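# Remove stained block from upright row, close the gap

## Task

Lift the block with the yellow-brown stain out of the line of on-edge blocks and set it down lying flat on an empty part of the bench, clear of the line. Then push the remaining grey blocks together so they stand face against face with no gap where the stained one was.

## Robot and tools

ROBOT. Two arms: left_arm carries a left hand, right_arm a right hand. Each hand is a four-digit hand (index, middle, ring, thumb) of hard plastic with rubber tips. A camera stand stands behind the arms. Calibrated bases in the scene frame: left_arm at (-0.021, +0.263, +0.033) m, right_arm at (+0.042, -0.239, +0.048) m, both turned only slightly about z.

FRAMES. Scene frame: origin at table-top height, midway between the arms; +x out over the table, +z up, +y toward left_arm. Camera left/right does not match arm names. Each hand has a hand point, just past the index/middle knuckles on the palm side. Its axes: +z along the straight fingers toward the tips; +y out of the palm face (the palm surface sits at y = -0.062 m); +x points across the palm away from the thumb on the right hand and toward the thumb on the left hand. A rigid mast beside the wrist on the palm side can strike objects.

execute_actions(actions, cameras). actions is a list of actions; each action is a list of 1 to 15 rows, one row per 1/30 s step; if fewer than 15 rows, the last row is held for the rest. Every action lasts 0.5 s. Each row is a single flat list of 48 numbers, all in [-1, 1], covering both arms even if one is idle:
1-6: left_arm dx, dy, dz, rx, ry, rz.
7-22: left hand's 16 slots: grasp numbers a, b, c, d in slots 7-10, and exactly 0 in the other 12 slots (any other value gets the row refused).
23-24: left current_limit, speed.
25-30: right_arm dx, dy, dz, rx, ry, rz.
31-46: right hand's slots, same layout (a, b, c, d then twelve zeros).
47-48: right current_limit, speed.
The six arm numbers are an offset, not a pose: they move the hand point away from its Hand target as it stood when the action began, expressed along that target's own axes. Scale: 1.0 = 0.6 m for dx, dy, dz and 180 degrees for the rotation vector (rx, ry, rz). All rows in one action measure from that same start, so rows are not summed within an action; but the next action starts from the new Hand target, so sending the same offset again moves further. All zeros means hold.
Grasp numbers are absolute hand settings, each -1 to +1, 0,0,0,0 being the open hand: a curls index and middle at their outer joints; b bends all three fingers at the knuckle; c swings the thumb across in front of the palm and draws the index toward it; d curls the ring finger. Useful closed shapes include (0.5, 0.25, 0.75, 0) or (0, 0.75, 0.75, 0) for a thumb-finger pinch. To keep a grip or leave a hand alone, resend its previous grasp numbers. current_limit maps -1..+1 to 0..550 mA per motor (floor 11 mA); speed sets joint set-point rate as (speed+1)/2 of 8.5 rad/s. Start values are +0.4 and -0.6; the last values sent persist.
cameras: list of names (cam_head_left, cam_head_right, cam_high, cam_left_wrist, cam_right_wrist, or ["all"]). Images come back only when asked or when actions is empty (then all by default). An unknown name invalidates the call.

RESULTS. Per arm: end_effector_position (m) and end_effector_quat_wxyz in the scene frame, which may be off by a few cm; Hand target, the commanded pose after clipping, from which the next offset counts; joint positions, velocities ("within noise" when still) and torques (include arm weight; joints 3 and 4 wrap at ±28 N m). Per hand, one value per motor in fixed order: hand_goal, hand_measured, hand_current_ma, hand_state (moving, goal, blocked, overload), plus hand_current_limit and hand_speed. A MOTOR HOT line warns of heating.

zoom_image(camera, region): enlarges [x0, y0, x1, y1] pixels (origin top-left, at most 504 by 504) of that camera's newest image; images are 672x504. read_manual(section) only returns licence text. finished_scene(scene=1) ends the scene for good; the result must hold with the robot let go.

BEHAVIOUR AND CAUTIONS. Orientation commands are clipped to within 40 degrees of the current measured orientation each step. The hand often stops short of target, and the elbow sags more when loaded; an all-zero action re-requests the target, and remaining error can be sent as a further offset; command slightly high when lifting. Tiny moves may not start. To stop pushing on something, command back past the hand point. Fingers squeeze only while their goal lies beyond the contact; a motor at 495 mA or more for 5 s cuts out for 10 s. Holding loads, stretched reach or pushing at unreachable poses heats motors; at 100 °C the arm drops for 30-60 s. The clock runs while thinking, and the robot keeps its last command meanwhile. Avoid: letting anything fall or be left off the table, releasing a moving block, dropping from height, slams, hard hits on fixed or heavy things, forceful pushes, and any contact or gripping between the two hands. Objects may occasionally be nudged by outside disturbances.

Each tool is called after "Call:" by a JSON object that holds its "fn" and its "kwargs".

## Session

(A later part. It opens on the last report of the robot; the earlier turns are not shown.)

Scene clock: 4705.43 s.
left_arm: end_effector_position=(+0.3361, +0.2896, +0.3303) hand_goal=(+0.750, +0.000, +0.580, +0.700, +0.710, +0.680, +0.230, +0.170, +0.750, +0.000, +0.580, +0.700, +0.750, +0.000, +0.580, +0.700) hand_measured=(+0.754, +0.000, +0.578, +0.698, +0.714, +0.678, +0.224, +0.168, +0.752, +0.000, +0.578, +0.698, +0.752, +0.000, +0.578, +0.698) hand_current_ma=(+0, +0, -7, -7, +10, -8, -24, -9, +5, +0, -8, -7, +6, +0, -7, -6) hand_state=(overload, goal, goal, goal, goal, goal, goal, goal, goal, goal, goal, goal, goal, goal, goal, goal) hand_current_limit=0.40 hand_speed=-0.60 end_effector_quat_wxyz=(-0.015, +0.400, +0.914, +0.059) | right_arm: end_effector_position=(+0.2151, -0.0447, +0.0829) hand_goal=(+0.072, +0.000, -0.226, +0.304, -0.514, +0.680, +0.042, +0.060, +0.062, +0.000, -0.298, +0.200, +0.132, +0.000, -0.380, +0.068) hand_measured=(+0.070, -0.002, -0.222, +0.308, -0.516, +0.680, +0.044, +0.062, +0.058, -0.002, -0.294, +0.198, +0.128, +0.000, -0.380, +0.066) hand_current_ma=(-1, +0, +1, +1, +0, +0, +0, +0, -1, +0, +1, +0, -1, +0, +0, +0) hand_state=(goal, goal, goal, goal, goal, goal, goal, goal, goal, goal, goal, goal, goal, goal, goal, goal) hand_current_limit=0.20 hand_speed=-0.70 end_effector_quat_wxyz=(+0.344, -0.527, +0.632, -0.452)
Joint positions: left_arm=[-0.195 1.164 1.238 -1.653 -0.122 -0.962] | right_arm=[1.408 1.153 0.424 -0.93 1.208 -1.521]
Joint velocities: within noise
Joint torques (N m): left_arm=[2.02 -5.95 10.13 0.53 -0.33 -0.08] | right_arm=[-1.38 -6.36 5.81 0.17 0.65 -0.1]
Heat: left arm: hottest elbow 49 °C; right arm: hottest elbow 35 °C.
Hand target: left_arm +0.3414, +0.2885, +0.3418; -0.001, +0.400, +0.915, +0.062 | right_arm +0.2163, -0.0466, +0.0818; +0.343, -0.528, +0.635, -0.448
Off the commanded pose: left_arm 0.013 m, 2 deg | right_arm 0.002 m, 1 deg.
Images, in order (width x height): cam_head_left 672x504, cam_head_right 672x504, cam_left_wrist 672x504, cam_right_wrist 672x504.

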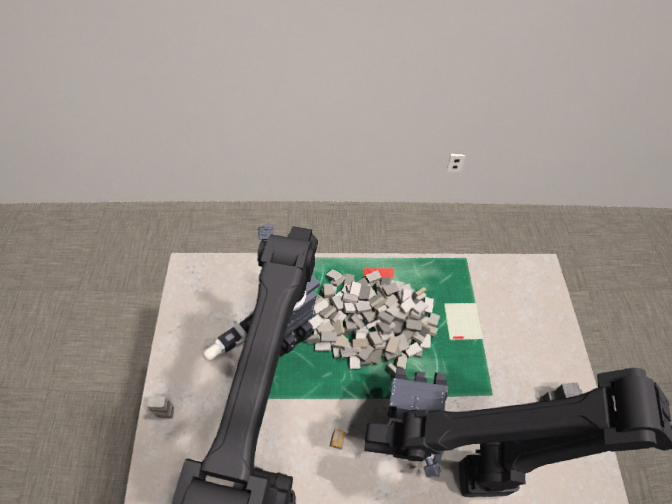

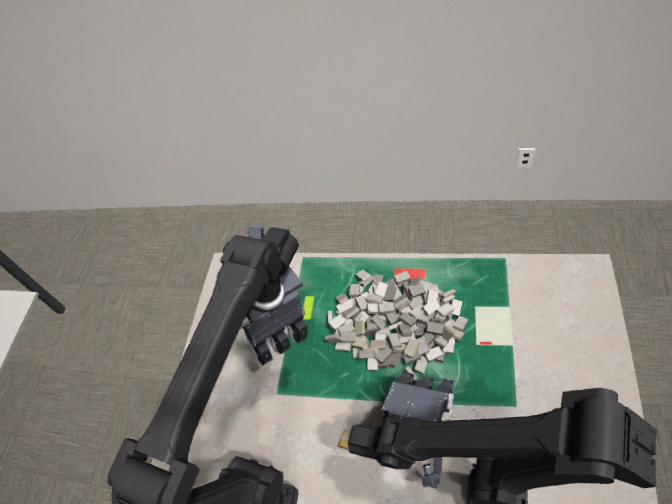

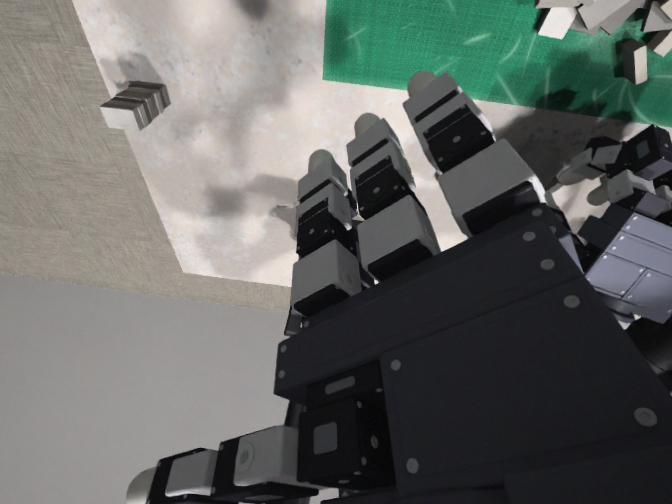

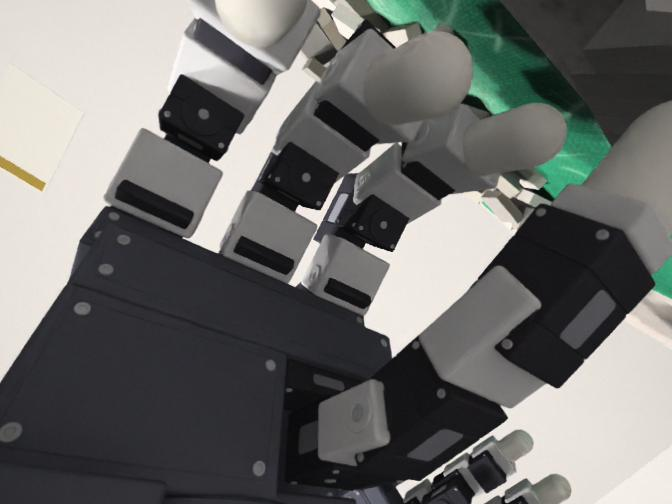

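Call:
{"fn": "execute_actions", "kwargs": {"actions": [[[0,0,0,0,0,0,0,0,0,0,0,0,0,0,0,0,0,0,0,0,0,0,0.4,-0.6,0.0063,-0.0568,0.0228,0,0,0,0.5,0.39,0.75,0.6,0,0,0,0,0,0,0,0,0,0,0,0,0.2,-0.7]],[[0,0,0,0,0,0,0,0,0,0,0,0,0,0,0,0,0,0,0,0,0,0,0.4,-0.6,0.0063,-0.0568,0.0228,0,0,0,0.5,0.1,0.75,0.6,0,0,0,0,0,0,0,0,0,0,0,0,0.2,-0.7]],[[0,0,0,0,0,0,0,0,0,0,0,0,0,0,0,0,0,0,0,0,0,0,0.4,-0.6,0.0063,-0.0568,0.0228,0,0,0,0.5,0.1,0.75,0.6,0,0,0,0,0,0,0,0,0,0,0,0,0.2,-0.7]]], "cameras": ["cam_head_left","cam_head_right","cam_left_wrist"]}}

Call:
{"fn": "zoom_image", "kwargs": {"camera": "cam_head_left", "region": [350, 400, 420, 450]}}

Call:
{"fn": "zoom_image", "kwargs": {"camera": "cam_head_right", "region": [360, 400, 440, 460]}}

Call:
{"fn": "zoom_image", "kwargs": {"camera": "cam_left_wrist", "region": [510, 120, 610, 200]}}

Scene clock: 4722.80 s.
left_arm: end_effector_position=(+0.3361, +0.2896, +0.3303) hand_goal=(+0.750, +0.000, +0.580, +0.700, +0.710, +0.680, +0.230, +0.170, +0.750, +0.000, +0.580, +0.700, +0.750, +0.000, +0.580, +0.700) hand_measured=(+0.754, +0.000, +0.578, +0.698, +0.714, +0.678, +0.224, +0.168, +0.752, +0.000, +0.578, +0.698, +0.752, +0.000, +0.578, +0.698) hand_current_ma=(+0, +0, -7, -7, +10, -8, -24, -9, +5, +0, -8, -7, +6, +0, -7, -6) hand_state=(overload, goal, goal, goal, goal, goal, goal, goal, goal, goal, goal, goal, goal, goal, goal, goal) hand_current_limit=0.40 hand_speed=-0.60 end_effector_quat_wxyz=(-0.015, +0.400, +0.914, +0.059) | right_arm: end_effector_position=(+0.2828, -0.0772, +0.1524) hand_goal=(+0.462, +0.000, -0.312, +0.246, -0.514, +0.680, +0.042, +0.002, +0.570, +0.000, -0.240, +0.200, +0.568, +0.000, -0.380, +0.010) hand_measured=(+0.452, -0.002, -0.308, +0.250, -0.514, +0.680, +0.042, +0.004, +0.556, -0.002, -0.242, +0.198, +0.552, +0.000, -0.380, +0.014) hand_current_ma=(-5, +0, +1, +1, +0, +0, +0, +0, -7, +0, +0, +0, -10, +0, +0, +1) hand_state=(goal, goal, goal, goal, goal, goal, goal, goal, goal, goal, goal, goal, goal, goal, goal, goal) hand_current_limit=0.20 hand_speed=-0.70 end_effector_quat_wxyz=(+0.319, -0.484, +0.661, -0.477)
Joint positions: left_arm=[-0.195 1.164 1.238 -1.653 -0.122 -0.962] | right_arm=[1.08 0.899 0.473 -0.712 1.184 -2.076]
Joint torques (N m): left_arm=[2.14 -5.83 10.13 0.54 -0.34 -0.08] | right_arm=[-0.73 -3.19 11.3 -0.03 0.67 -0.09]
Heat: left arm: hottest elbow 49 °C; right arm: hottest elbow 36 °C.
Hand target: left_arm +0.3414, +0.2885, +0.3418; -0.001, +0.400, +0.915, +0.062 | right_arm +0.2884, -0.0705, +0.1624; +0.343, -0.528, +0.635, -0.448
Off the commanded pose: left_arm 0.013 m, 2 deg | right_arm 0.014 m, 7 deg.
joint sent to its limit (right arm) — joint 6 (wrist roll), lower limit. The joint targets are off in orientation, not in position.
Images, in order (width x height): cam_head_left 672x504, cam_head_right 672x504, cam_left_wrist 672x504.

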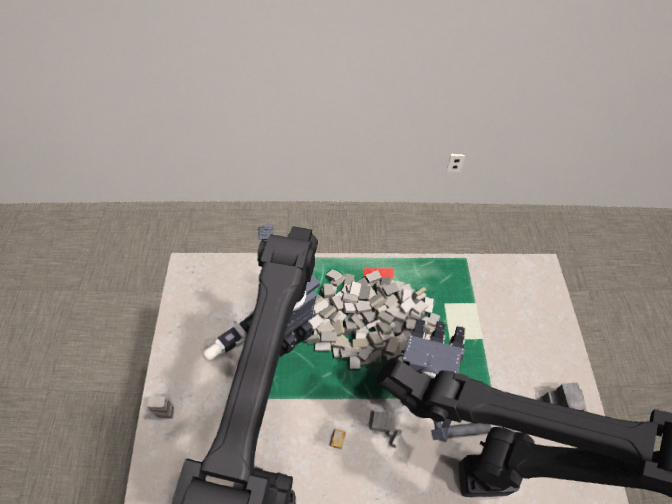

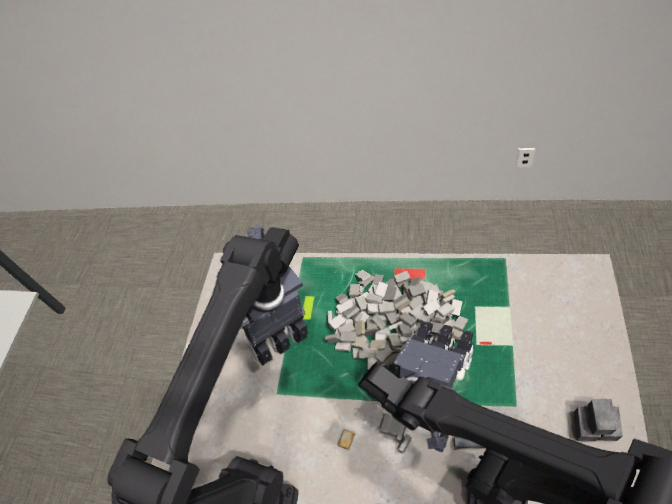

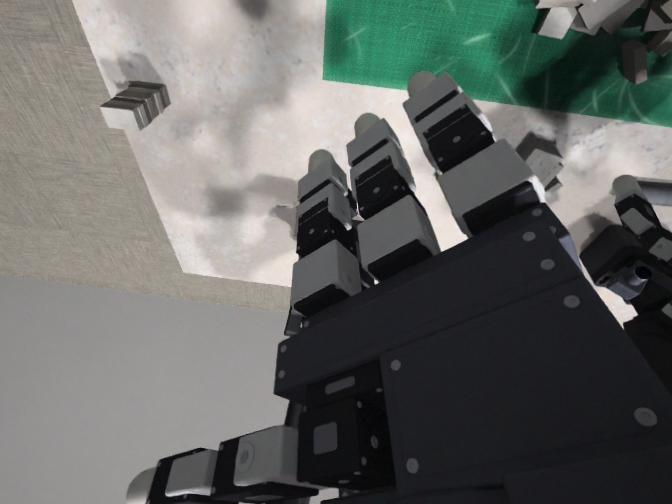

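Scaled by 7.200 from the camera's 672x504 image, which has a finer 960x720 frame.

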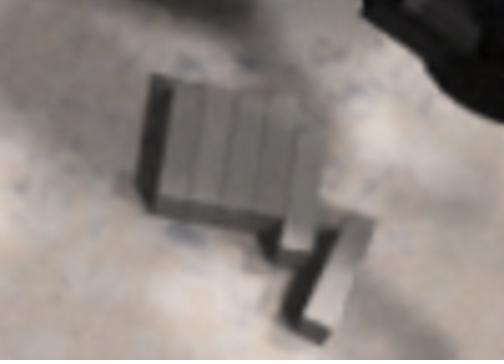

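Scaled by 6.300 from the camera's 672x504 image, which has a finer 960x720 frame.

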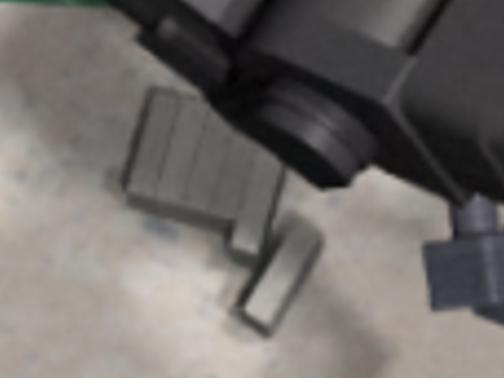

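Scaled by 5.040 from the camera's 672x504 image, which has a finer 960x720 frame.

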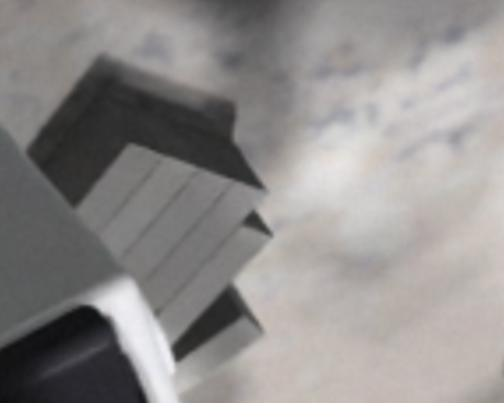

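Call:
{"fn": "execute_actions", "kwargs": {"actions": [[[0,0,0,0,0,0,0,0,0,0,0,0,0,0,0,0,0,0,0,0,0,0,0.4,-0.6,0.0052,0.0818,-0.0485,0,0,0,0.5,0.0,0.75,0.6,0,0,0,0,0,0,0,0,0,0,0,0,0.2,-0.7]],[[0,0,0,0,0,0,0,0,0,0,0,0,0,0,0,0,0,0,0,0,0,0,0.4,-0.6,0.0042,0.0632,-0.047,-0.0014,0.0362,0.0141,0.5,0.0,0.75,0.6,0,0,0,0,0,0,0,0,0,0,0,0,0.2,-0.7]],[[0,0,0,0,0,0,0,0,0,0,0,0,0,0,0,0,0,0,0,0,0,0,0.4,-0.6,0.0085,0.0447,-0.0452,-0.0015,0.0372,0.0145,0.5,0.0,0.75,0.6,0,0,0,0,0,0,0,0,0,0,0,0,0.2,-0.7]]], "cameras": ["cam_right_wrist","cam_left_wrist"]}}

Call:
{"fn": "zoom_image", "kwargs": {"camera": "cam_right_wrist", "region": [450, 0, 672, 167]}}

Call:
{"fn": "zoom_image", "kwargs": {"camera": "cam_left_wrist", "region": [510, 120, 610, 200]}}

Scene clock: 4799.73 s.
left_arm: end_effector_position=(+0.3361, +0.2896, +0.3303) hand_goal=(+0.750, +0.000, +0.580, +0.700, +0.710, +0.680, +0.230, +0.170, +0.750, +0.000, +0.580, +0.700, +0.750, +0.000, +0.580, +0.700) hand_measured=(+0.754, +0.000, +0.578, +0.698, +0.714, +0.678, +0.224, +0.168, +0.752, +0.000, +0.578, +0.698, +0.752, +0.000, +0.578, +0.698) hand_current_ma=(+0, +0, -7, -7, +10, -8, -24, -9, +5, +0, -8, -7, +6, +0, -7, -6) hand_state=(overload, goal, goal, goal, goal, goal, goal, goal, goal, goal, goal, goal, goal, goal, goal, goal) hand_current_limit=0.40 hand_speed=-0.60 end_effector_quat_wxyz=(-0.015, +0.400, +0.914, +0.059) | right_arm: end_effector_position=(+0.1703, -0.0638, +0.0848) hand_goal=(+0.598, +0.000, -0.342, +0.226, -0.514, +0.680, +0.042, -0.018, +0.746, +0.000, -0.220, +0.200, +0.718, +0.000, -0.380, -0.010) hand_measured=(+0.592, +0.000, -0.340, +0.228, -0.514, +0.680, +0.040, -0.016, +0.738, -0.002, -0.222, +0.198, +0.708, +0.000, -0.380, -0.006) hand_current_ma=(-2, +0, +0, +1, +0, +0, +0, +0, -3, +0, +0, +0, -4, +0, +0, +1) hand_state=(goal, goal, goal, goal, goal, goal, goal, goal, goal, goal, goal, goal, goal, goal, goal, goal) hand_current_limit=0.20 hand_speed=-0.70 end_effector_quat_wxyz=(+0.283, -0.447, +0.696, -0.485)
Joint positions: left_arm=[-0.195 1.164 1.238 -1.653 -0.122 -0.962] | right_arm=[1.583 1.384 0.539 -1.563 0.988 -0.688]
Joint torques (N m): left_arm=[2.08 -5.89 10.14 0.54 -0.34 -0.08] | right_arm=[0.26 -5.71 6.23 -1.99 0.38 0.1]
Heat: left arm: hottest elbow 49 °C; right arm: hottest elbow 41 °C.
Hand target: left_arm +0.3414, +0.2885, +0.3418; -0.001, +0.400, +0.915, +0.062 | right_arm +0.1687, -0.0546, +0.0876; +0.285, -0.445, +0.695, -0.487
Off the commanded pose: left_arm 0.013 m, 2 deg | right_arm 0.010 m, 0 deg.
Images, in order (width x height): cam_left_wrist 672x504, cam_right_wrist 672x504.

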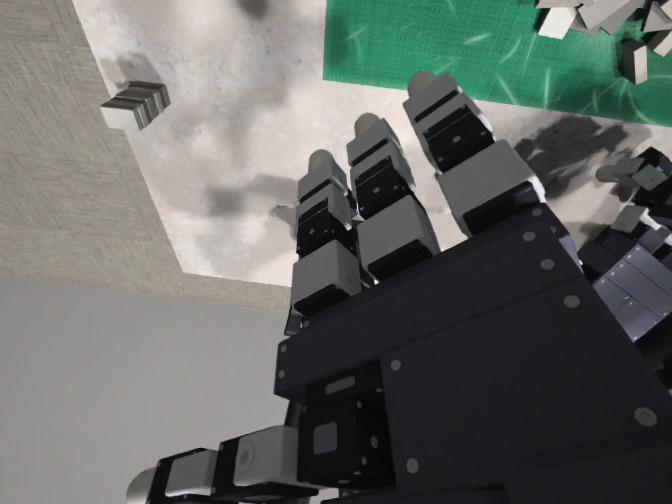

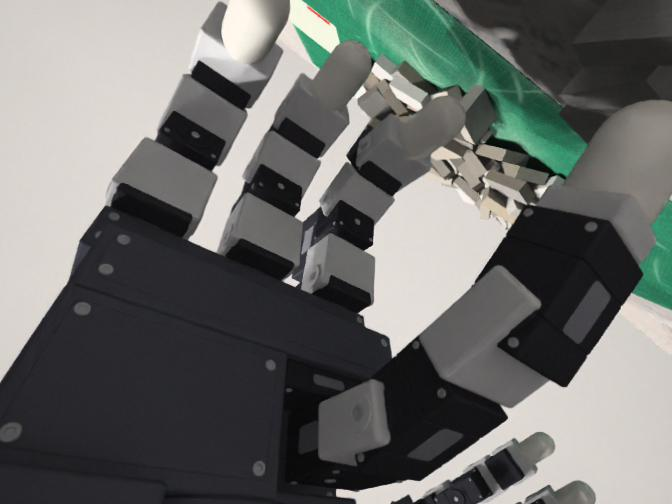

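Scaled by 2.270 from the camera's 672x504 image, which has a finer 960x720 frame.

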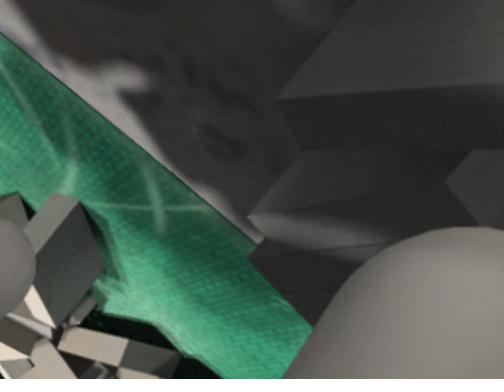

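Scaled by 5.040 from the camera's 672x504 image, which has a finer 960x720 frame.

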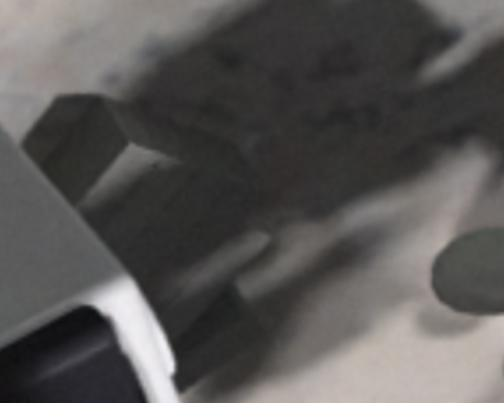

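Call:
{"fn": "execute_actions", "kwargs": {"actions": [[[0,0,0,0,0,0,0,0,0,0,0,0,0,0,0,0,0,0,0,0,0,0,0.4,-0.6,-0.01,0.0399,-0.0022,0,0,0,0.5,0.0,0.75,0.6,0,0,0,0,0,0,0,0,0,0,0,0,0.2,-0.7]]], "cameras": ["cam_right_wrist","cam_left_wrist"]}}

Call:
{"fn": "zoom_image", "kwargs": {"camera": "cam_right_wrist", "region": [450, 0, 672, 167]}}

Call:
{"fn": "zoom_image", "kwargs": {"camera": "cam_left_wrist", "region": [510, 120, 610, 200]}}

Scene clock: 4838.37 s.
left_arm: end_effector_position=(+0.3361, +0.2896, +0.3303) hand_goal=(+0.750, +0.000, +0.580, +0.700, +0.710, +0.680, +0.230, +0.170, +0.750, +0.000, +0.580, +0.700, +0.750, +0.000, +0.580, +0.700) hand_measured=(+0.754, +0.000, +0.578, +0.698, +0.714, +0.678, +0.224, +0.168, +0.752, +0.000, +0.578, +0.698, +0.752, +0.000, +0.578, +0.698) hand_current_ma=(+0, +0, -7, -7, +10, -8, -24, -9, +5, +0, -8, -7, +6, +0, -7, -6) hand_state=(overload, goal, goal, goal, goal, goal, goal, goal, goal, goal, goal, goal, goal, goal, goal, goal) hand_current_limit=0.40 hand_speed=-0.60 end_effector_quat_wxyz=(-0.015, +0.400, +0.914, +0.059) | right_arm: end_effector_position=(+0.1630, -0.0595, +0.0652) hand_goal=(+0.598, +0.000, -0.342, +0.226, -0.514, +0.680, +0.042, -0.018, +0.746, +0.000, -0.220, +0.200, +0.718, +0.000, -0.380, -0.010) hand_measured=(+0.592, +0.000, -0.340, +0.228, -0.514, +0.680, +0.040, -0.016, +0.738, -0.002, -0.222, +0.198, +0.710, +0.000, -0.380, -0.006) hand_current_ma=(-2, +0, +0, +1, +0, +0, +0, +0, -3, +0, +0, +0, -4, +0, +0, +1) hand_state=(goal, goal, goal, goal, goal, goal, goal, goal, goal, goal, goal, goal, goal, goal, goal, goal) hand_current_limit=0.20 hand_speed=-0.70 end_effector_quat_wxyz=(+0.276, -0.452, +0.685, -0.500)
Joint positions: left_arm=[-0.195 1.164 1.238 -1.653 -0.122 -0.962] | right_arm=[1.619 1.498 0.551 -1.539 0.964 -0.643]
Joint torques (N m): left_arm=[2.08 -5.77 10.14 0.54 -0.34 -0.08] | right_arm=[-0.15 -8.06 5.08 -1.11 0.38 0.14]
Heat: left arm: hottest elbow 49 °C; right arm: hottest elbow 38 °C.
Hand target: left_arm +0.3414, +0.2885, +0.3418; -0.001, +0.400, +0.915, +0.062 | right_arm +0.1621, -0.0455, +0.0656; +0.285, -0.445, +0.695, -0.487
Off the commanded pose: left_arm 0.013 m, 2 deg | right_arm 0.014 m, 2 deg.
Images, in order (width x height): cam_left_wrist 672x504, cam_right_wrist 672x504.

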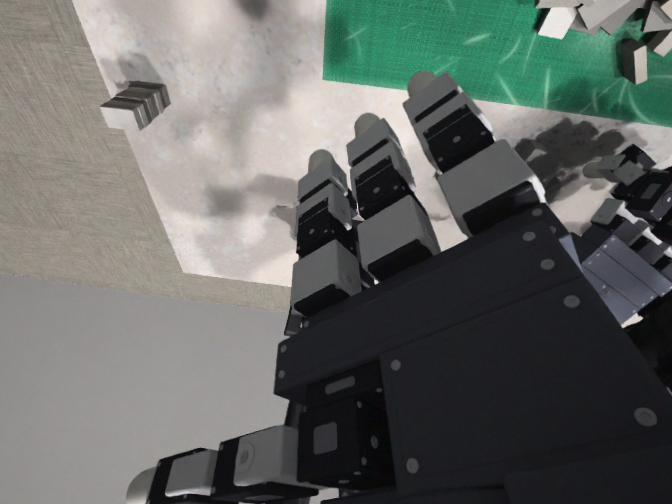

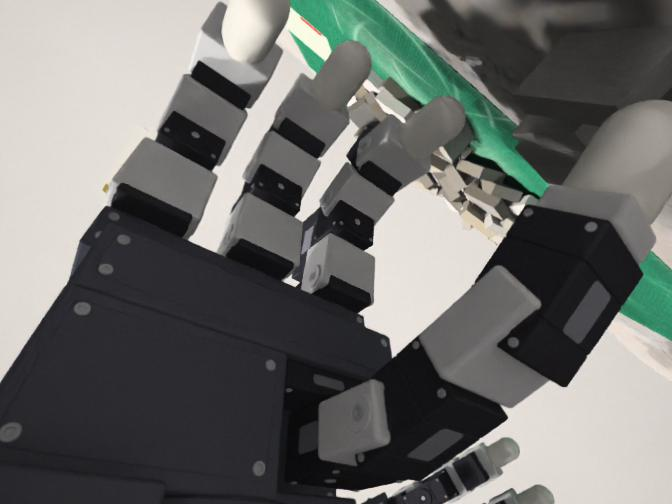

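Scaled by 2.270 from the camera's 672x504 image, which has a finer 960x720 frame.

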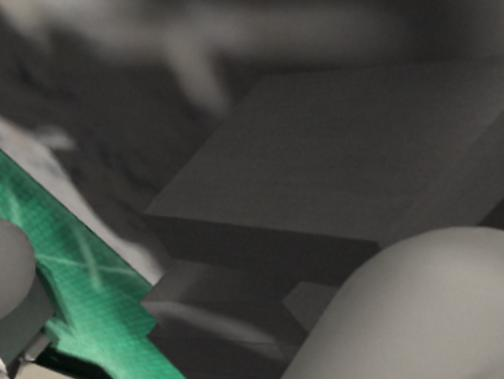

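Scaled by 5.040 from the camera's 672x504 image, which has a finer 960x720 frame.

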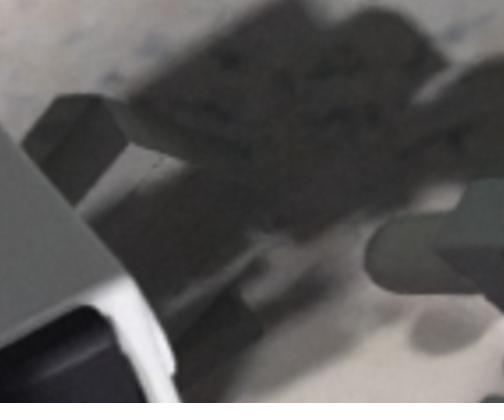

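Call:
{"fn": "execute_actions", "kwargs": {"actions": [[[0,0,0,0,0,0,0,0,0,0,0,0,0,0,0,0,0,0,0,0,0,0,0.4,-0.6,-0.0122,-0.0003,-0.0095,0,0,0,0.5,0.0,0.75,0.6,0,0,0,0,0,0,0,0,0,0,0,0,0.2,-0.7]]], "cameras": ["cam_right_wrist"]}}

Call:
{"fn": "zoom_image", "kwargs": {"camera": "cam_right_wrist", "region": [450, 0, 672, 167]}}

Scene clock: 4863.67 s.
left_arm: end_effector_position=(+0.3361, +0.2896, +0.3303) hand_goal=(+0.750, +0.000, +0.580, +0.700, +0.710, +0.680, +0.230, +0.170, +0.750, +0.000, +0.580, +0.700, +0.750, +0.000, +0.580, +0.700) hand_measured=(+0.754, +0.000, +0.578, +0.698, +0.714, +0.678, +0.224, +0.168, +0.752, +0.000, +0.578, +0.698, +0.752, +0.000, +0.578, +0.698) hand_current_ma=(+0, +0, -7, -7, +10, -8, -24, -9, +5, +0, -8, -7, +6, +0, -7, -6) hand_state=(overload, goal, goal, goal, goal, goal, goal, goal, goal, goal, goal, goal, goal, goal, goal, goal) hand_current_limit=0.40 hand_speed=-0.60 end_effector_quat_wxyz=(-0.015, +0.400, +0.914, +0.059) | right_arm: end_effector_position=(+0.1625, -0.0442, +0.0686) hand_goal=(+0.598, +0.000, -0.342, +0.226, -0.514, +0.680, +0.042, -0.018, +0.746, +0.000, -0.220, +0.200, +0.718, +0.000, -0.380, -0.010) hand_measured=(+0.592, +0.000, -0.340, +0.228, -0.514, +0.680, +0.040, -0.016, +0.738, -0.002, -0.222, +0.198, +0.710, +0.000, -0.380, -0.006) hand_current_ma=(-2, +0, +0, +1, +0, +0, +0, +0, -3, +0, +0, +0, -4, +0, +0, +1) hand_state=(goal, goal, goal, goal, goal, goal, goal, goal, goal, goal, goal, goal, goal, goal, goal, goal) hand_current_limit=0.20 hand_speed=-0.70 end_effector_quat_wxyz=(+0.282, -0.446, +0.695, -0.489)
Joint positions: left_arm=[-0.195 1.164 1.238 -1.653 -0.122 -0.962] | right_arm=[1.619 1.499 0.582 -1.539 0.96 -0.637]
Joint torques (N m): left_arm=[2.08 -5.83 10.07 0.55 -0.34 -0.08] | right_arm=[0.09 -6.95 4.98 -1.54 0.39 0.13]
Heat: left arm: hottest elbow 49 °C; right arm: hottest elbow 37 °C.
Hand target: left_arm +0.3414, +0.2885, +0.3418; -0.001, +0.400, +0.915, +0.062 | right_arm +0.1606, -0.0365, +0.0675; +0.285, -0.445, +0.695, -0.487
Off the commanded pose: left_arm 0.013 m, 2 deg | right_arm 0.008 m, 0 deg.
Images, in order (width x height): cam_right_wrist 672x504.

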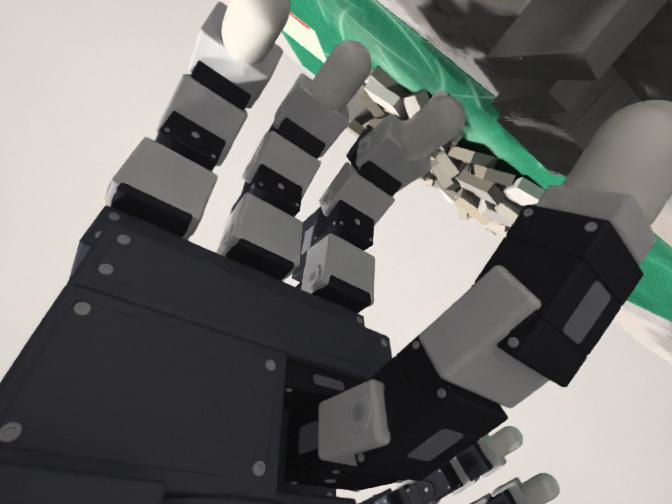

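Scaled by 2.270 from the camera's 672x504 image, which has a finer 960x720 frame.

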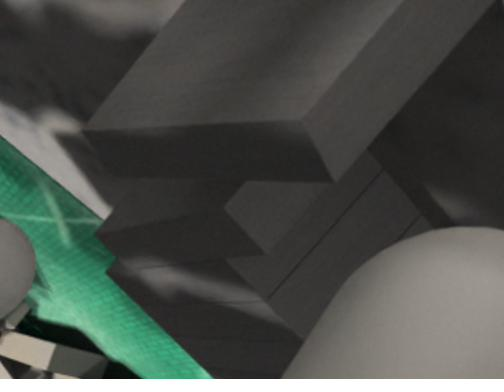

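Call:
{"fn": "execute_actions", "kwargs": {"actions": [[[0,0,0,0,0,0,0,0,0,0,0,0,0,0,0,0,0,0,0,0,0,0,0.4,-0.6,0.0278,-0.0013,0.0152,0,0,0,0.5,0.0,0.75,0.6,0,0,0,0,0,0,0,0,0,0,0,0,0.2,-0.7]]], "cameras": ["cam_right_wrist"]}}

Call:
{"fn": "zoom_image", "kwargs": {"camera": "cam_right_wrist", "region": [450, 0, 672, 167]}}

Scene clock: 4879.20 s.
left_arm: end_effector_position=(+0.3361, +0.2896, +0.3303) hand_goal=(+0.750, +0.000, +0.580, +0.700, +0.710, +0.680, +0.230, +0.170, +0.750, +0.000, +0.580, +0.700, +0.750, +0.000, +0.580, +0.700) hand_measured=(+0.754, +0.000, +0.578, +0.698, +0.714, +0.678, +0.224, +0.168, +0.752, +0.000, +0.578, +0.698, +0.752, +0.000, +0.578, +0.698) hand_current_ma=(+0, +0, -7, -7, +10, -8, -24, -9, +5, +0, -8, -7, +6, +0, -7, -6) hand_state=(overload, goal, goal, goal, goal, goal, goal, goal, goal, goal, goal, goal, goal, goal, goal, goal) hand_current_limit=0.40 hand_speed=-0.60 end_effector_quat_wxyz=(-0.015, +0.400, +0.914, +0.059) | right_arm: end_effector_position=(+0.1627, -0.0601, +0.0654) hand_goal=(+0.598, +0.000, -0.342, +0.226, -0.514, +0.680, +0.042, -0.018, +0.746, +0.000, -0.220, +0.200, +0.718, +0.000, -0.380, -0.010) hand_measured=(+0.592, +0.000, -0.340, +0.228, -0.514, +0.680, +0.040, -0.016, +0.738, -0.002, -0.222, +0.198, +0.710, +0.000, -0.380, -0.006) hand_current_ma=(-2, +0, +0, +1, +0, +0, +0, +0, -3, +0, +0, +0, -4, +0, +0, +1) hand_state=(goal, goal, goal, goal, goal, goal, goal, goal, goal, goal, goal, goal, goal, goal, goal, goal) hand_current_limit=0.20 hand_speed=-0.70 end_effector_quat_wxyz=(+0.277, -0.449, +0.689, -0.497)
Joint positions: left_arm=[-0.195 1.164 1.238 -1.653 -0.122 -0.962] | right_arm=[1.619 1.49 0.547 -1.537 0.96 -0.636]
Joint torques (N m): left_arm=[2.02 -5.83 10.11 0.53 -0.33 -0.08] | right_arm=[0.09 -9.17 3.41 -1.16 0.38 0.12]
Heat: left arm: hottest elbow 49 °C; right arm: hottest elbow 37 °C.
Hand target: left_arm +0.3414, +0.2885, +0.3418; -0.001, +0.400, +0.915, +0.062 | right_arm +0.1610, -0.0554, +0.0656; +0.285, -0.446, +0.695, -0.487
Off the commanded pose: left_arm 0.013 m, 2 deg | right_arm 0.005 m, 2 deg.
Images, in order (width x height): cam_right_wrist 672x504.

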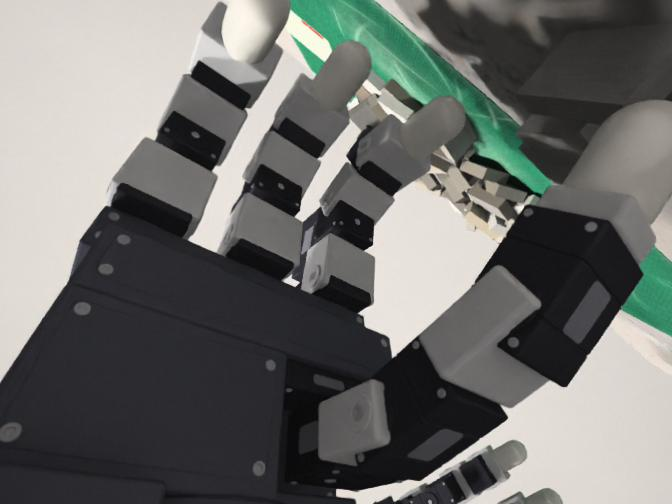

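Scaled by 2.270 from the camera's 672x504 image, which has a finer 960x720 frame.

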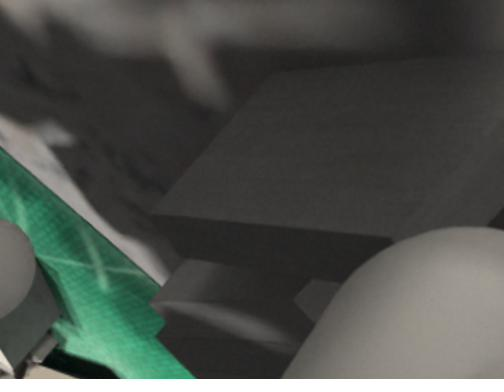

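Call:
{"fn": "execute_actions", "kwargs": {"actions": [[[0,0,0,0,0,0,0,0,0,0,0,0,0,0,0,0,0,0,0,0,0,0,0.4,-0.6,-0.0197,0.0145,-0.0027,0,0,0,0.5,0.0,0.75,0.6,0,0,0,0,0,0,0,0,0,0,0,0,0.2,-0.7]]], "cameras": ["cam_right_wrist"]}}

Call:
{"fn": "zoom_image", "kwargs": {"camera": "cam_right_wrist", "region": [450, 0, 672, 167]}}

Scene clock: 4896.43 s.
left_arm: end_effector_position=(+0.3361, +0.2896, +0.3303) hand_goal=(+0.750, +0.000, +0.580, +0.700, +0.710, +0.680, +0.230, +0.170, +0.750, +0.000, +0.580, +0.700, +0.750, +0.000, +0.580, +0.700) hand_measured=(+0.754, +0.000, +0.578, +0.698, +0.714, +0.678, +0.224, +0.168, +0.752, +0.000, +0.578, +0.698, +0.752, +0.000, +0.578, +0.698) hand_current_ma=(+0, +0, -7, -7, +10, -8, -24, -9, +5, +0, -8, -7, +6, +0, -7, -6) hand_state=(overload, goal, goal, goal, goal, goal, goal, goal, goal, goal, goal, goal, goal, goal, goal, goal) hand_current_limit=0.40 hand_speed=-0.60 end_effector_quat_wxyz=(-0.015, +0.400, +0.914, +0.059) | right_arm: end_effector_position=(+0.1626, -0.0552, +0.0594) hand_goal=(+0.598, +0.000, -0.342, +0.226, -0.514, +0.680, +0.042, -0.018, +0.746, +0.000, -0.220, +0.200, +0.718, +0.000, -0.380, -0.010) hand_measured=(+0.592, +0.000, -0.340, +0.228, -0.514, +0.680, +0.040, -0.016, +0.738, -0.002, -0.222, +0.198, +0.710, +0.000, -0.380, -0.006) hand_current_ma=(-2, +0, +0, +1, +0, +0, +0, +0, -3, +0, +0, +0, -4, +0, +0, +1) hand_state=(goal, goal, goal, goal, goal, goal, goal, goal, goal, goal, goal, goal, goal, goal, goal, goal) hand_current_limit=0.20 hand_speed=-0.70 end_effector_quat_wxyz=(+0.279, -0.448, +0.691, -0.495)
Joint positions: left_arm=[-0.195 1.164 1.238 -1.653 -0.122 -0.962] | right_arm=[1.619 1.516 0.553 -1.511 0.96 -0.636]
Joint torques (N m): left_arm=[1.96 -5.77 10.14 0.51 -0.34 -0.08] | right_arm=[-0.15 -7.3 4.93 -1.03 0.51 0.07]
Heat: left arm: hottest elbow 49 °C; right arm: hottest elbow 37 °C.
Hand target: left_arm +0.3414, +0.2885, +0.3418; -0.001, +0.400, +0.915, +0.062 | right_arm +0.1619, -0.0431, +0.0576; +0.285, -0.446, +0.695, -0.487
Off the commanded pose: left_arm 0.013 m, 2 deg | right_arm 0.012 m, 1 deg.
Images, in order (width x height): cam_right_wrist 672x504.

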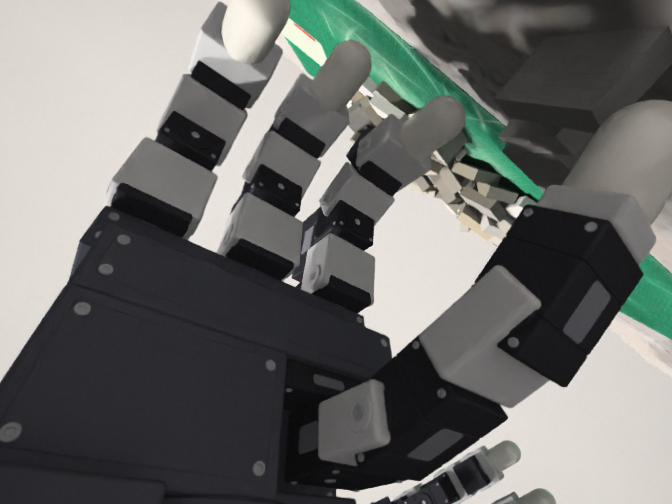

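Scaled by 2.270 from the camera's 672x504 image, which has a finer 960x720 frame.

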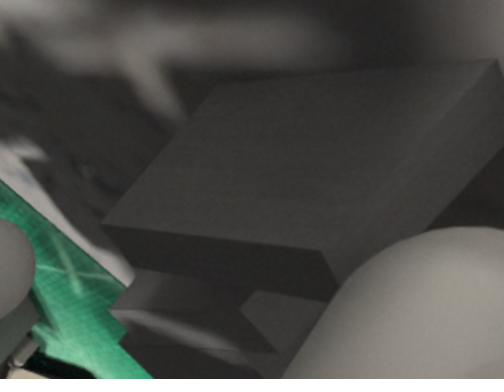

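Call:
{"fn": "execute_actions", "kwargs": {"actions": [[[0,0,0,0,0,0,0,0,0,0,0,0,0,0,0,0,0,0,0,0,0,0,0.4,-0.6,-0.0004,0.0093,0.0036,0,0,0,0.5,0.0,0.75,0.6,0,0,0,0,0,0,0,0,0,0,0,0,0.2,-0.7]],[[0,0,0,0,0,0,0,0,0,0,0,0,0,0,0,0,0,0,0,0,0,0,0.4,-0.6,-0.0004,0.0093,0.0036,0,0,0,0.5,0.0,0.75,0.6,0,0,0,0,0,0,0,0,0,0,0,0,0.2,-0.7]]], "cameras": ["cam_right_wrist"]}}

Call:
{"fn": "zoom_image", "kwargs": {"camera": "cam_right_wrist", "region": [450, 0, 672, 167]}}

Scene clock: 4913.07 s.
left_arm: end_effector_position=(+0.3361, +0.2896, +0.3303) hand_goal=(+0.750, +0.000, +0.580, +0.700, +0.710, +0.680, +0.230, +0.170, +0.750, +0.000, +0.580, +0.700, +0.750, +0.000, +0.580, +0.700) hand_measured=(+0.754, +0.000, +0.578, +0.698, +0.714, +0.678, +0.224, +0.168, +0.752, +0.000, +0.578, +0.698, +0.752, +0.000, +0.578, +0.698) hand_current_ma=(+0, +0, -7, -7, +10, -8, -24, -9, +5, +0, -8, -7, +6, +0, -7, -6) hand_state=(overload, goal, goal, goal, goal, goal, goal, goal, goal, goal, goal, goal, goal, goal, goal, goal) hand_current_limit=0.40 hand_speed=-0.60 end_effector_quat_wxyz=(-0.015, +0.400, +0.914, +0.059) | right_arm: end_effector_position=(+0.1625, -0.0512, +0.0484) hand_goal=(+0.598, +0.000, -0.342, +0.226, -0.514, +0.680, +0.042, -0.018, +0.746, +0.000, -0.220, +0.200, +0.718, +0.000, -0.380, -0.010) hand_measured=(+0.592, +0.000, -0.340, +0.228, -0.514, +0.680, +0.040, -0.016, +0.738, -0.002, -0.222, +0.198, +0.710, +0.000, -0.380, -0.006) hand_current_ma=(-2, +0, +0, +1, +0, +0, +0, +0, -3, +0, +0, +0, -4, +0, +0, +1) hand_state=(goal, goal, goal, goal, goal, goal, goal, goal, goal, goal, goal, goal, goal, goal, goal, goal) hand_current_limit=0.20 hand_speed=-0.70 end_effector_quat_wxyz=(+0.281, -0.447, +0.693, -0.492)
Joint positions: left_arm=[-0.195 1.164 1.238 -1.653 -0.122 -0.962] | right_arm=[1.619 1.554 0.553 -1.465 0.96 -0.636]
Joint torques (N m): left_arm=[1.96 -5.83 10.15 0.53 -0.34 -0.08] | right_arm=[-0.09 -7.36 4.07 -1.02 0.53 0.07]
Heat: left arm: hottest elbow 49 °C; right arm: hottest elbow 36 °C.
Hand target: left_arm +0.3414, +0.2885, +0.3418; -0.001, +0.400, +0.915, +0.062 | right_arm +0.1619, -0.0430, +0.0456; +0.285, -0.445, +0.695, -0.487
Off the commanded pose: left_arm 0.013 m, 2 deg | right_arm 0.009 m, 1 deg.
Images, in order (width x height): cam_right_wrist 672x504.

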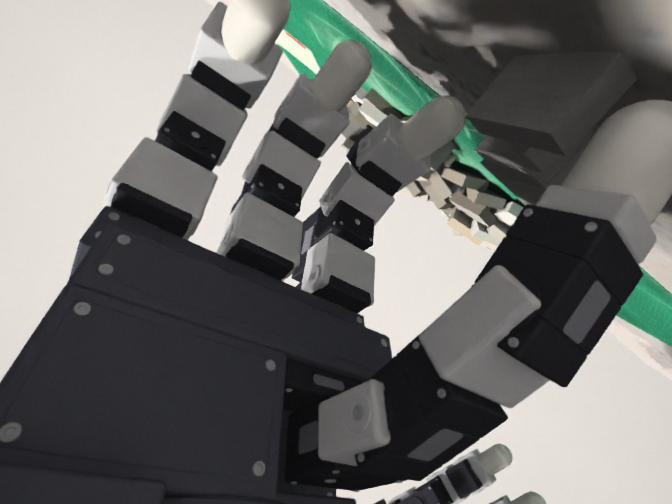

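Scaled by 2.270 from the camera's 672x504 image, which has a finer 960x720 frame.

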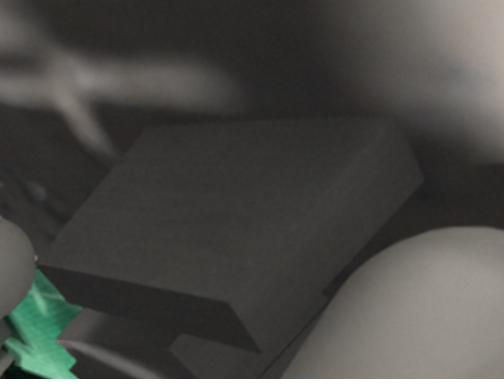

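Call:
{"fn": "execute_actions", "kwargs": {"actions": [[[0,0,0,0,0,0,0,0,0,0,0,0,0,0,0,0,0,0,0,0,0,0,0.4,-0.6,0,0,0,0,0,0,0.5,0.12,0.75,0.6,0,0,0,0,0,0,0,0,0,0,0,0,0.2,-0.7]],[[0,0,0,0,0,0,0,0,0,0,0,0,0,0,0,0,0,0,0,0,0,0,0.4,-0.6,0,0,0,0,0,0,0.5,0.2,0.75,0.6,0,0,0,0,0,0,0,0,0,0,0,0,0.2,-0.7]],[[0,0,0,0,0,0,0,0,0,0,0,0,0,0,0,0,0,0,0,0,0,0,0.4,-0.6,0,0,0,0,0,0,0.5,0.26,0.75,0.6,0,0,0,0,0,0,0,0,0,0,0,0,0.2,-0.7]]], "cameras": ["cam_right_wrist"]}}

Call:
{"fn": "zoom_image", "kwargs": {"camera": "cam_right_wrist", "region": [450, 0, 672, 167]}}

Scene clock: 4927.63 s.
left_arm: end_effector_position=(+0.3361, +0.2896, +0.3303) hand_goal=(+0.750, +0.000, +0.580, +0.700, +0.710, +0.680, +0.230, +0.170, +0.750, +0.000, +0.580, +0.700, +0.750, +0.000, +0.580, +0.700) hand_measured=(+0.754, +0.000, +0.578, +0.698, +0.714, +0.678, +0.224, +0.168, +0.752, +0.000, +0.578, +0.698, +0.752, +0.000, +0.578, +0.698) hand_current_ma=(+0, +0, -7, -7, +10, -8, -24, -9, +5, +0, -8, -7, +6, +0, -7, -6) hand_state=(overload, goal, goal, goal, goal, goal, goal, goal, goal, goal, goal, goal, goal, goal, goal, goal) hand_current_limit=0.40 hand_speed=-0.60 end_effector_quat_wxyz=(-0.015, +0.400, +0.914, +0.059) | right_arm: end_effector_position=(+0.1629, -0.0509, +0.0487) hand_goal=(+0.246, +0.000, -0.264, +0.278, -0.514, +0.680, +0.042, +0.034, +0.290, +0.000, -0.272, +0.200, +0.328, +0.000, -0.380, +0.042) hand_measured=(+0.276, +0.000, -0.254, +0.280, -0.514, +0.680, +0.040, +0.032, +0.288, -0.002, -0.268, +0.198, +0.326, +0.000, -0.380, +0.040) hand_current_ma=(+28, +0, +4, +0, +0, +0, +0, +0, +0, +0, +1, +0, +0, +0, +0, +0) hand_state=(blocked, goal, goal, goal, goal, goal, goal, goal, goal, goal, goal, goal, goal, goal, goal, goal) hand_current_limit=0.20 hand_speed=-0.70 end_effector_quat_wxyz=(+0.282, -0.447, +0.692, -0.492)
Joint positions: left_arm=[-0.195 1.164 1.238 -1.653 -0.122 -0.962] | right_arm=[1.619 1.554 0.553 -1.465 0.963 -0.636]
Joint torques (N m): left_arm=[2.02 -5.83 10.14 0.54 -0.33 -0.09] | right_arm=[-0.26 -7.36 4.05 -1.02 0.37 0.06]
Heat: left arm: hottest elbow 49 °C; right arm: hottest elbow 36 °C.
Hand target: left_arm +0.3414, +0.2885, +0.3418; -0.001, +0.400, +0.915, +0.062 | right_arm +0.1619, -0.0430, +0.0456; +0.285, -0.446, +0.695, -0.487
Off the commanded pose: left_arm 0.013 m, 2 deg | right_arm 0.009 m, 1 deg.
Images, in order (width x height): cam_right_wrist 672x504.

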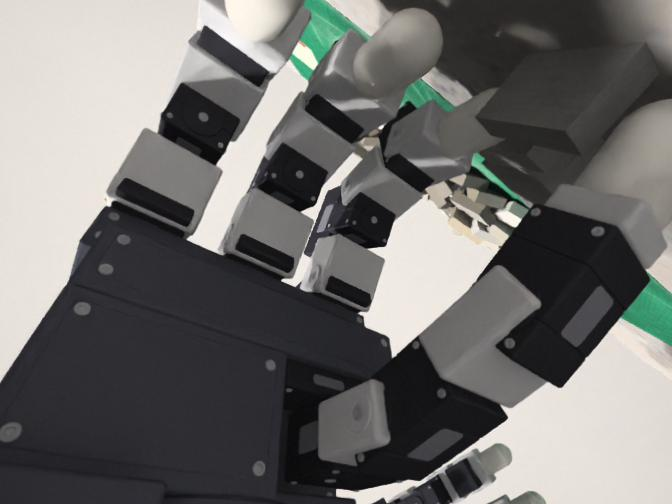

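Scaled by 2.270 from the camera's 672x504 image, which has a finer 960x720 frame.

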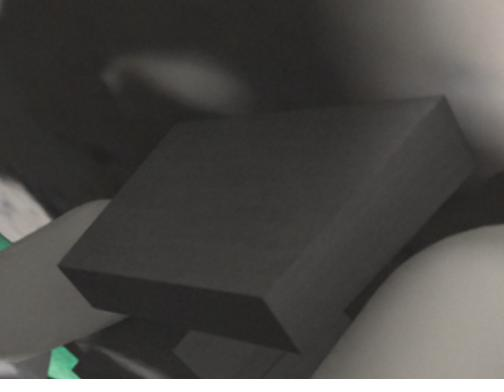

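Call:
{"fn": "execute_actions", "kwargs": {"actions": [[[0,0,0,0,0,0,0,0,0,0,0,0,0,0,0,0,0,0,0,0,0,0,0.4,-0.6,0,0,0,0,0,0,0.5,0.31,0.75,0.6,0,0,0,0,0,0,0,0,0,0,0,0,0.2,-0.7]],[[0,0,0,0,0,0,0,0,0,0,0,0,0,0,0,0,0,0,0,0,0,0,0.4,-0.6,0,0,0,0,0,0,0.5,0.36,0.75,0.6,0,0,0,0,0,0,0,0,0,0,0,0,0.2,-0.7]],[[0,0,0,0,0,0,0,0,0,0,0,0,0,0,0,0,0,0,0,0,0,0,0.4,-0.6,0,0,0,0,0,0,0.5,0.4,0.75,0.6,0,0,0,0,0,0,0,0,0,0,0,0,0.2,-0.7]]], "cameras": ["cam_right_wrist"]}}

Call:
{"fn": "zoom_image", "kwargs": {"camera": "cam_right_wrist", "region": [450, 0, 672, 167]}}

Scene clock: 4936.17 s.
left_arm: end_effector_position=(+0.3361, +0.2896, +0.3303) hand_goal=(+0.750, +0.000, +0.580, +0.700, +0.710, +0.680, +0.230, +0.170, +0.750, +0.000, +0.580, +0.700, +0.750, +0.000, +0.580, +0.700) hand_measured=(+0.754, +0.000, +0.578, +0.698, +0.714, +0.678, +0.224, +0.168, +0.752, +0.000, +0.578, +0.698, +0.752, +0.000, +0.578, +0.698) hand_current_ma=(+0, +0, -7, -7, +10, -8, -24, -9, +5, +0, -8, -7, +6, +0, -7, -6) hand_state=(overload, goal, goal, goal, goal, goal, goal, goal, goal, goal, goal, goal, goal, goal, goal, goal) hand_current_limit=0.40 hand_speed=-0.60 end_effector_quat_wxyz=(-0.015, +0.400, +0.914, +0.059) | right_arm: end_effector_position=(+0.1636, -0.0505, +0.0490) hand_goal=(+0.058, +0.000, -0.222, +0.306, -0.514, +0.680, +0.042, +0.062, +0.046, +0.000, -0.300, +0.200, +0.118, +0.000, -0.380, +0.070) hand_measured=(+0.194, -0.008, -0.208, +0.300, -0.514, +0.680, +0.042, +0.060, +0.046, -0.002, -0.294, +0.198, +0.118, +0.000, -0.380, +0.068) hand_current_ma=(+330, -2, +8, -1, +0, +0, +0, +0, +0, +0, +1, +0, +0, +0, +0, +0) hand_state=(blocked, goal, goal, goal, goal, goal, goal, goal, goal, goal, goal, goal, goal, goal, goal, goal) hand_current_limit=0.20 hand_speed=-0.70 end_effector_quat_wxyz=(+0.284, -0.447, +0.692, -0.492)
Joint positions: left_arm=[-0.195 1.164 1.238 -1.653 -0.122 -0.962] | right_arm=[1.618 1.554 0.553 -1.465 0.967 -0.634]
Joint torques (N m): left_arm=[2.08 -5.83 10.15 0.54 -0.34 -0.09] | right_arm=[-0.26 -7.41 4.1 -0.99 0.24 0.02]
Heat: left arm: hottest elbow 49 °C; right arm: hottest elbow 36 °C.
Hand target: left_arm +0.3414, +0.2885, +0.3418; -0.001, +0.400, +0.915, +0.062 | right_arm +0.1620, -0.0430, +0.0456; +0.285, -0.445, +0.695, -0.487
Off the commanded pose: left_arm 0.013 m, 2 deg | right_arm 0.008 m, 1 deg.
Images, in order (width x height): cam_right_wrist 672x504.

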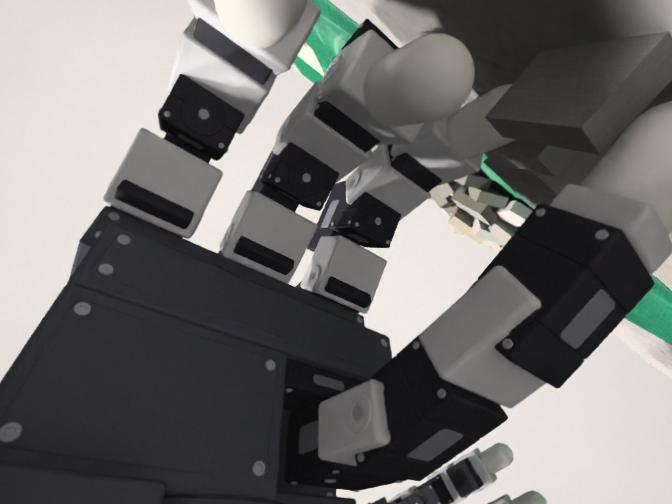

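Scaled by 2.270 from the camera's 672x504 image, which has a finer 960x720 frame.

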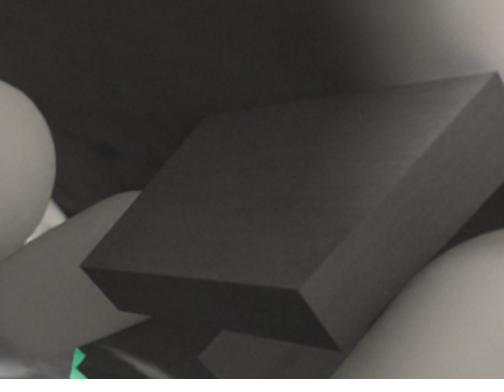

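Call:
{"fn": "zoom_image", "kwargs": {"camera": "cam_right_wrist", "region": [440, 20, 672, 200]}}

Call:
{"fn": "zoom_image", "kwargs": {"camera": "cam_right_wrist", "region": [560, 0, 672, 120]}}

Scaled by 2.172 from the camera's 672x504 image, which has a finer 960x720 frame.

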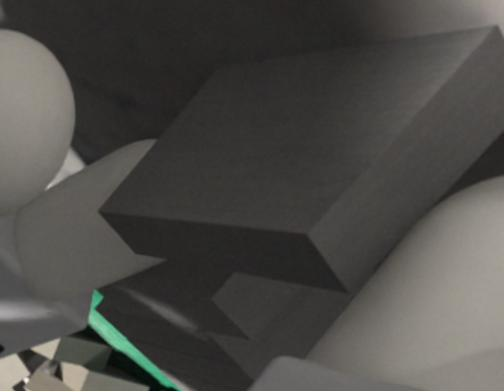

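Scaled by 4.200 from the camera's 672x504 image, which has a finer 960x720 frame.

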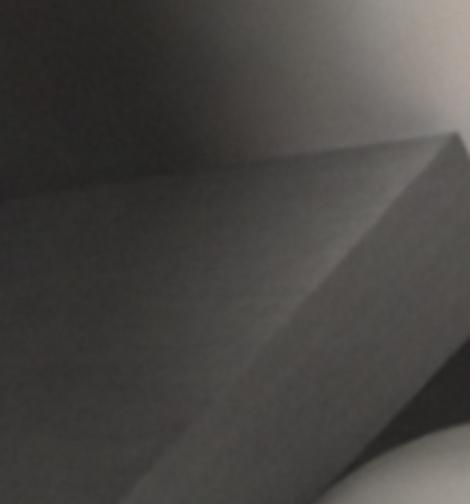

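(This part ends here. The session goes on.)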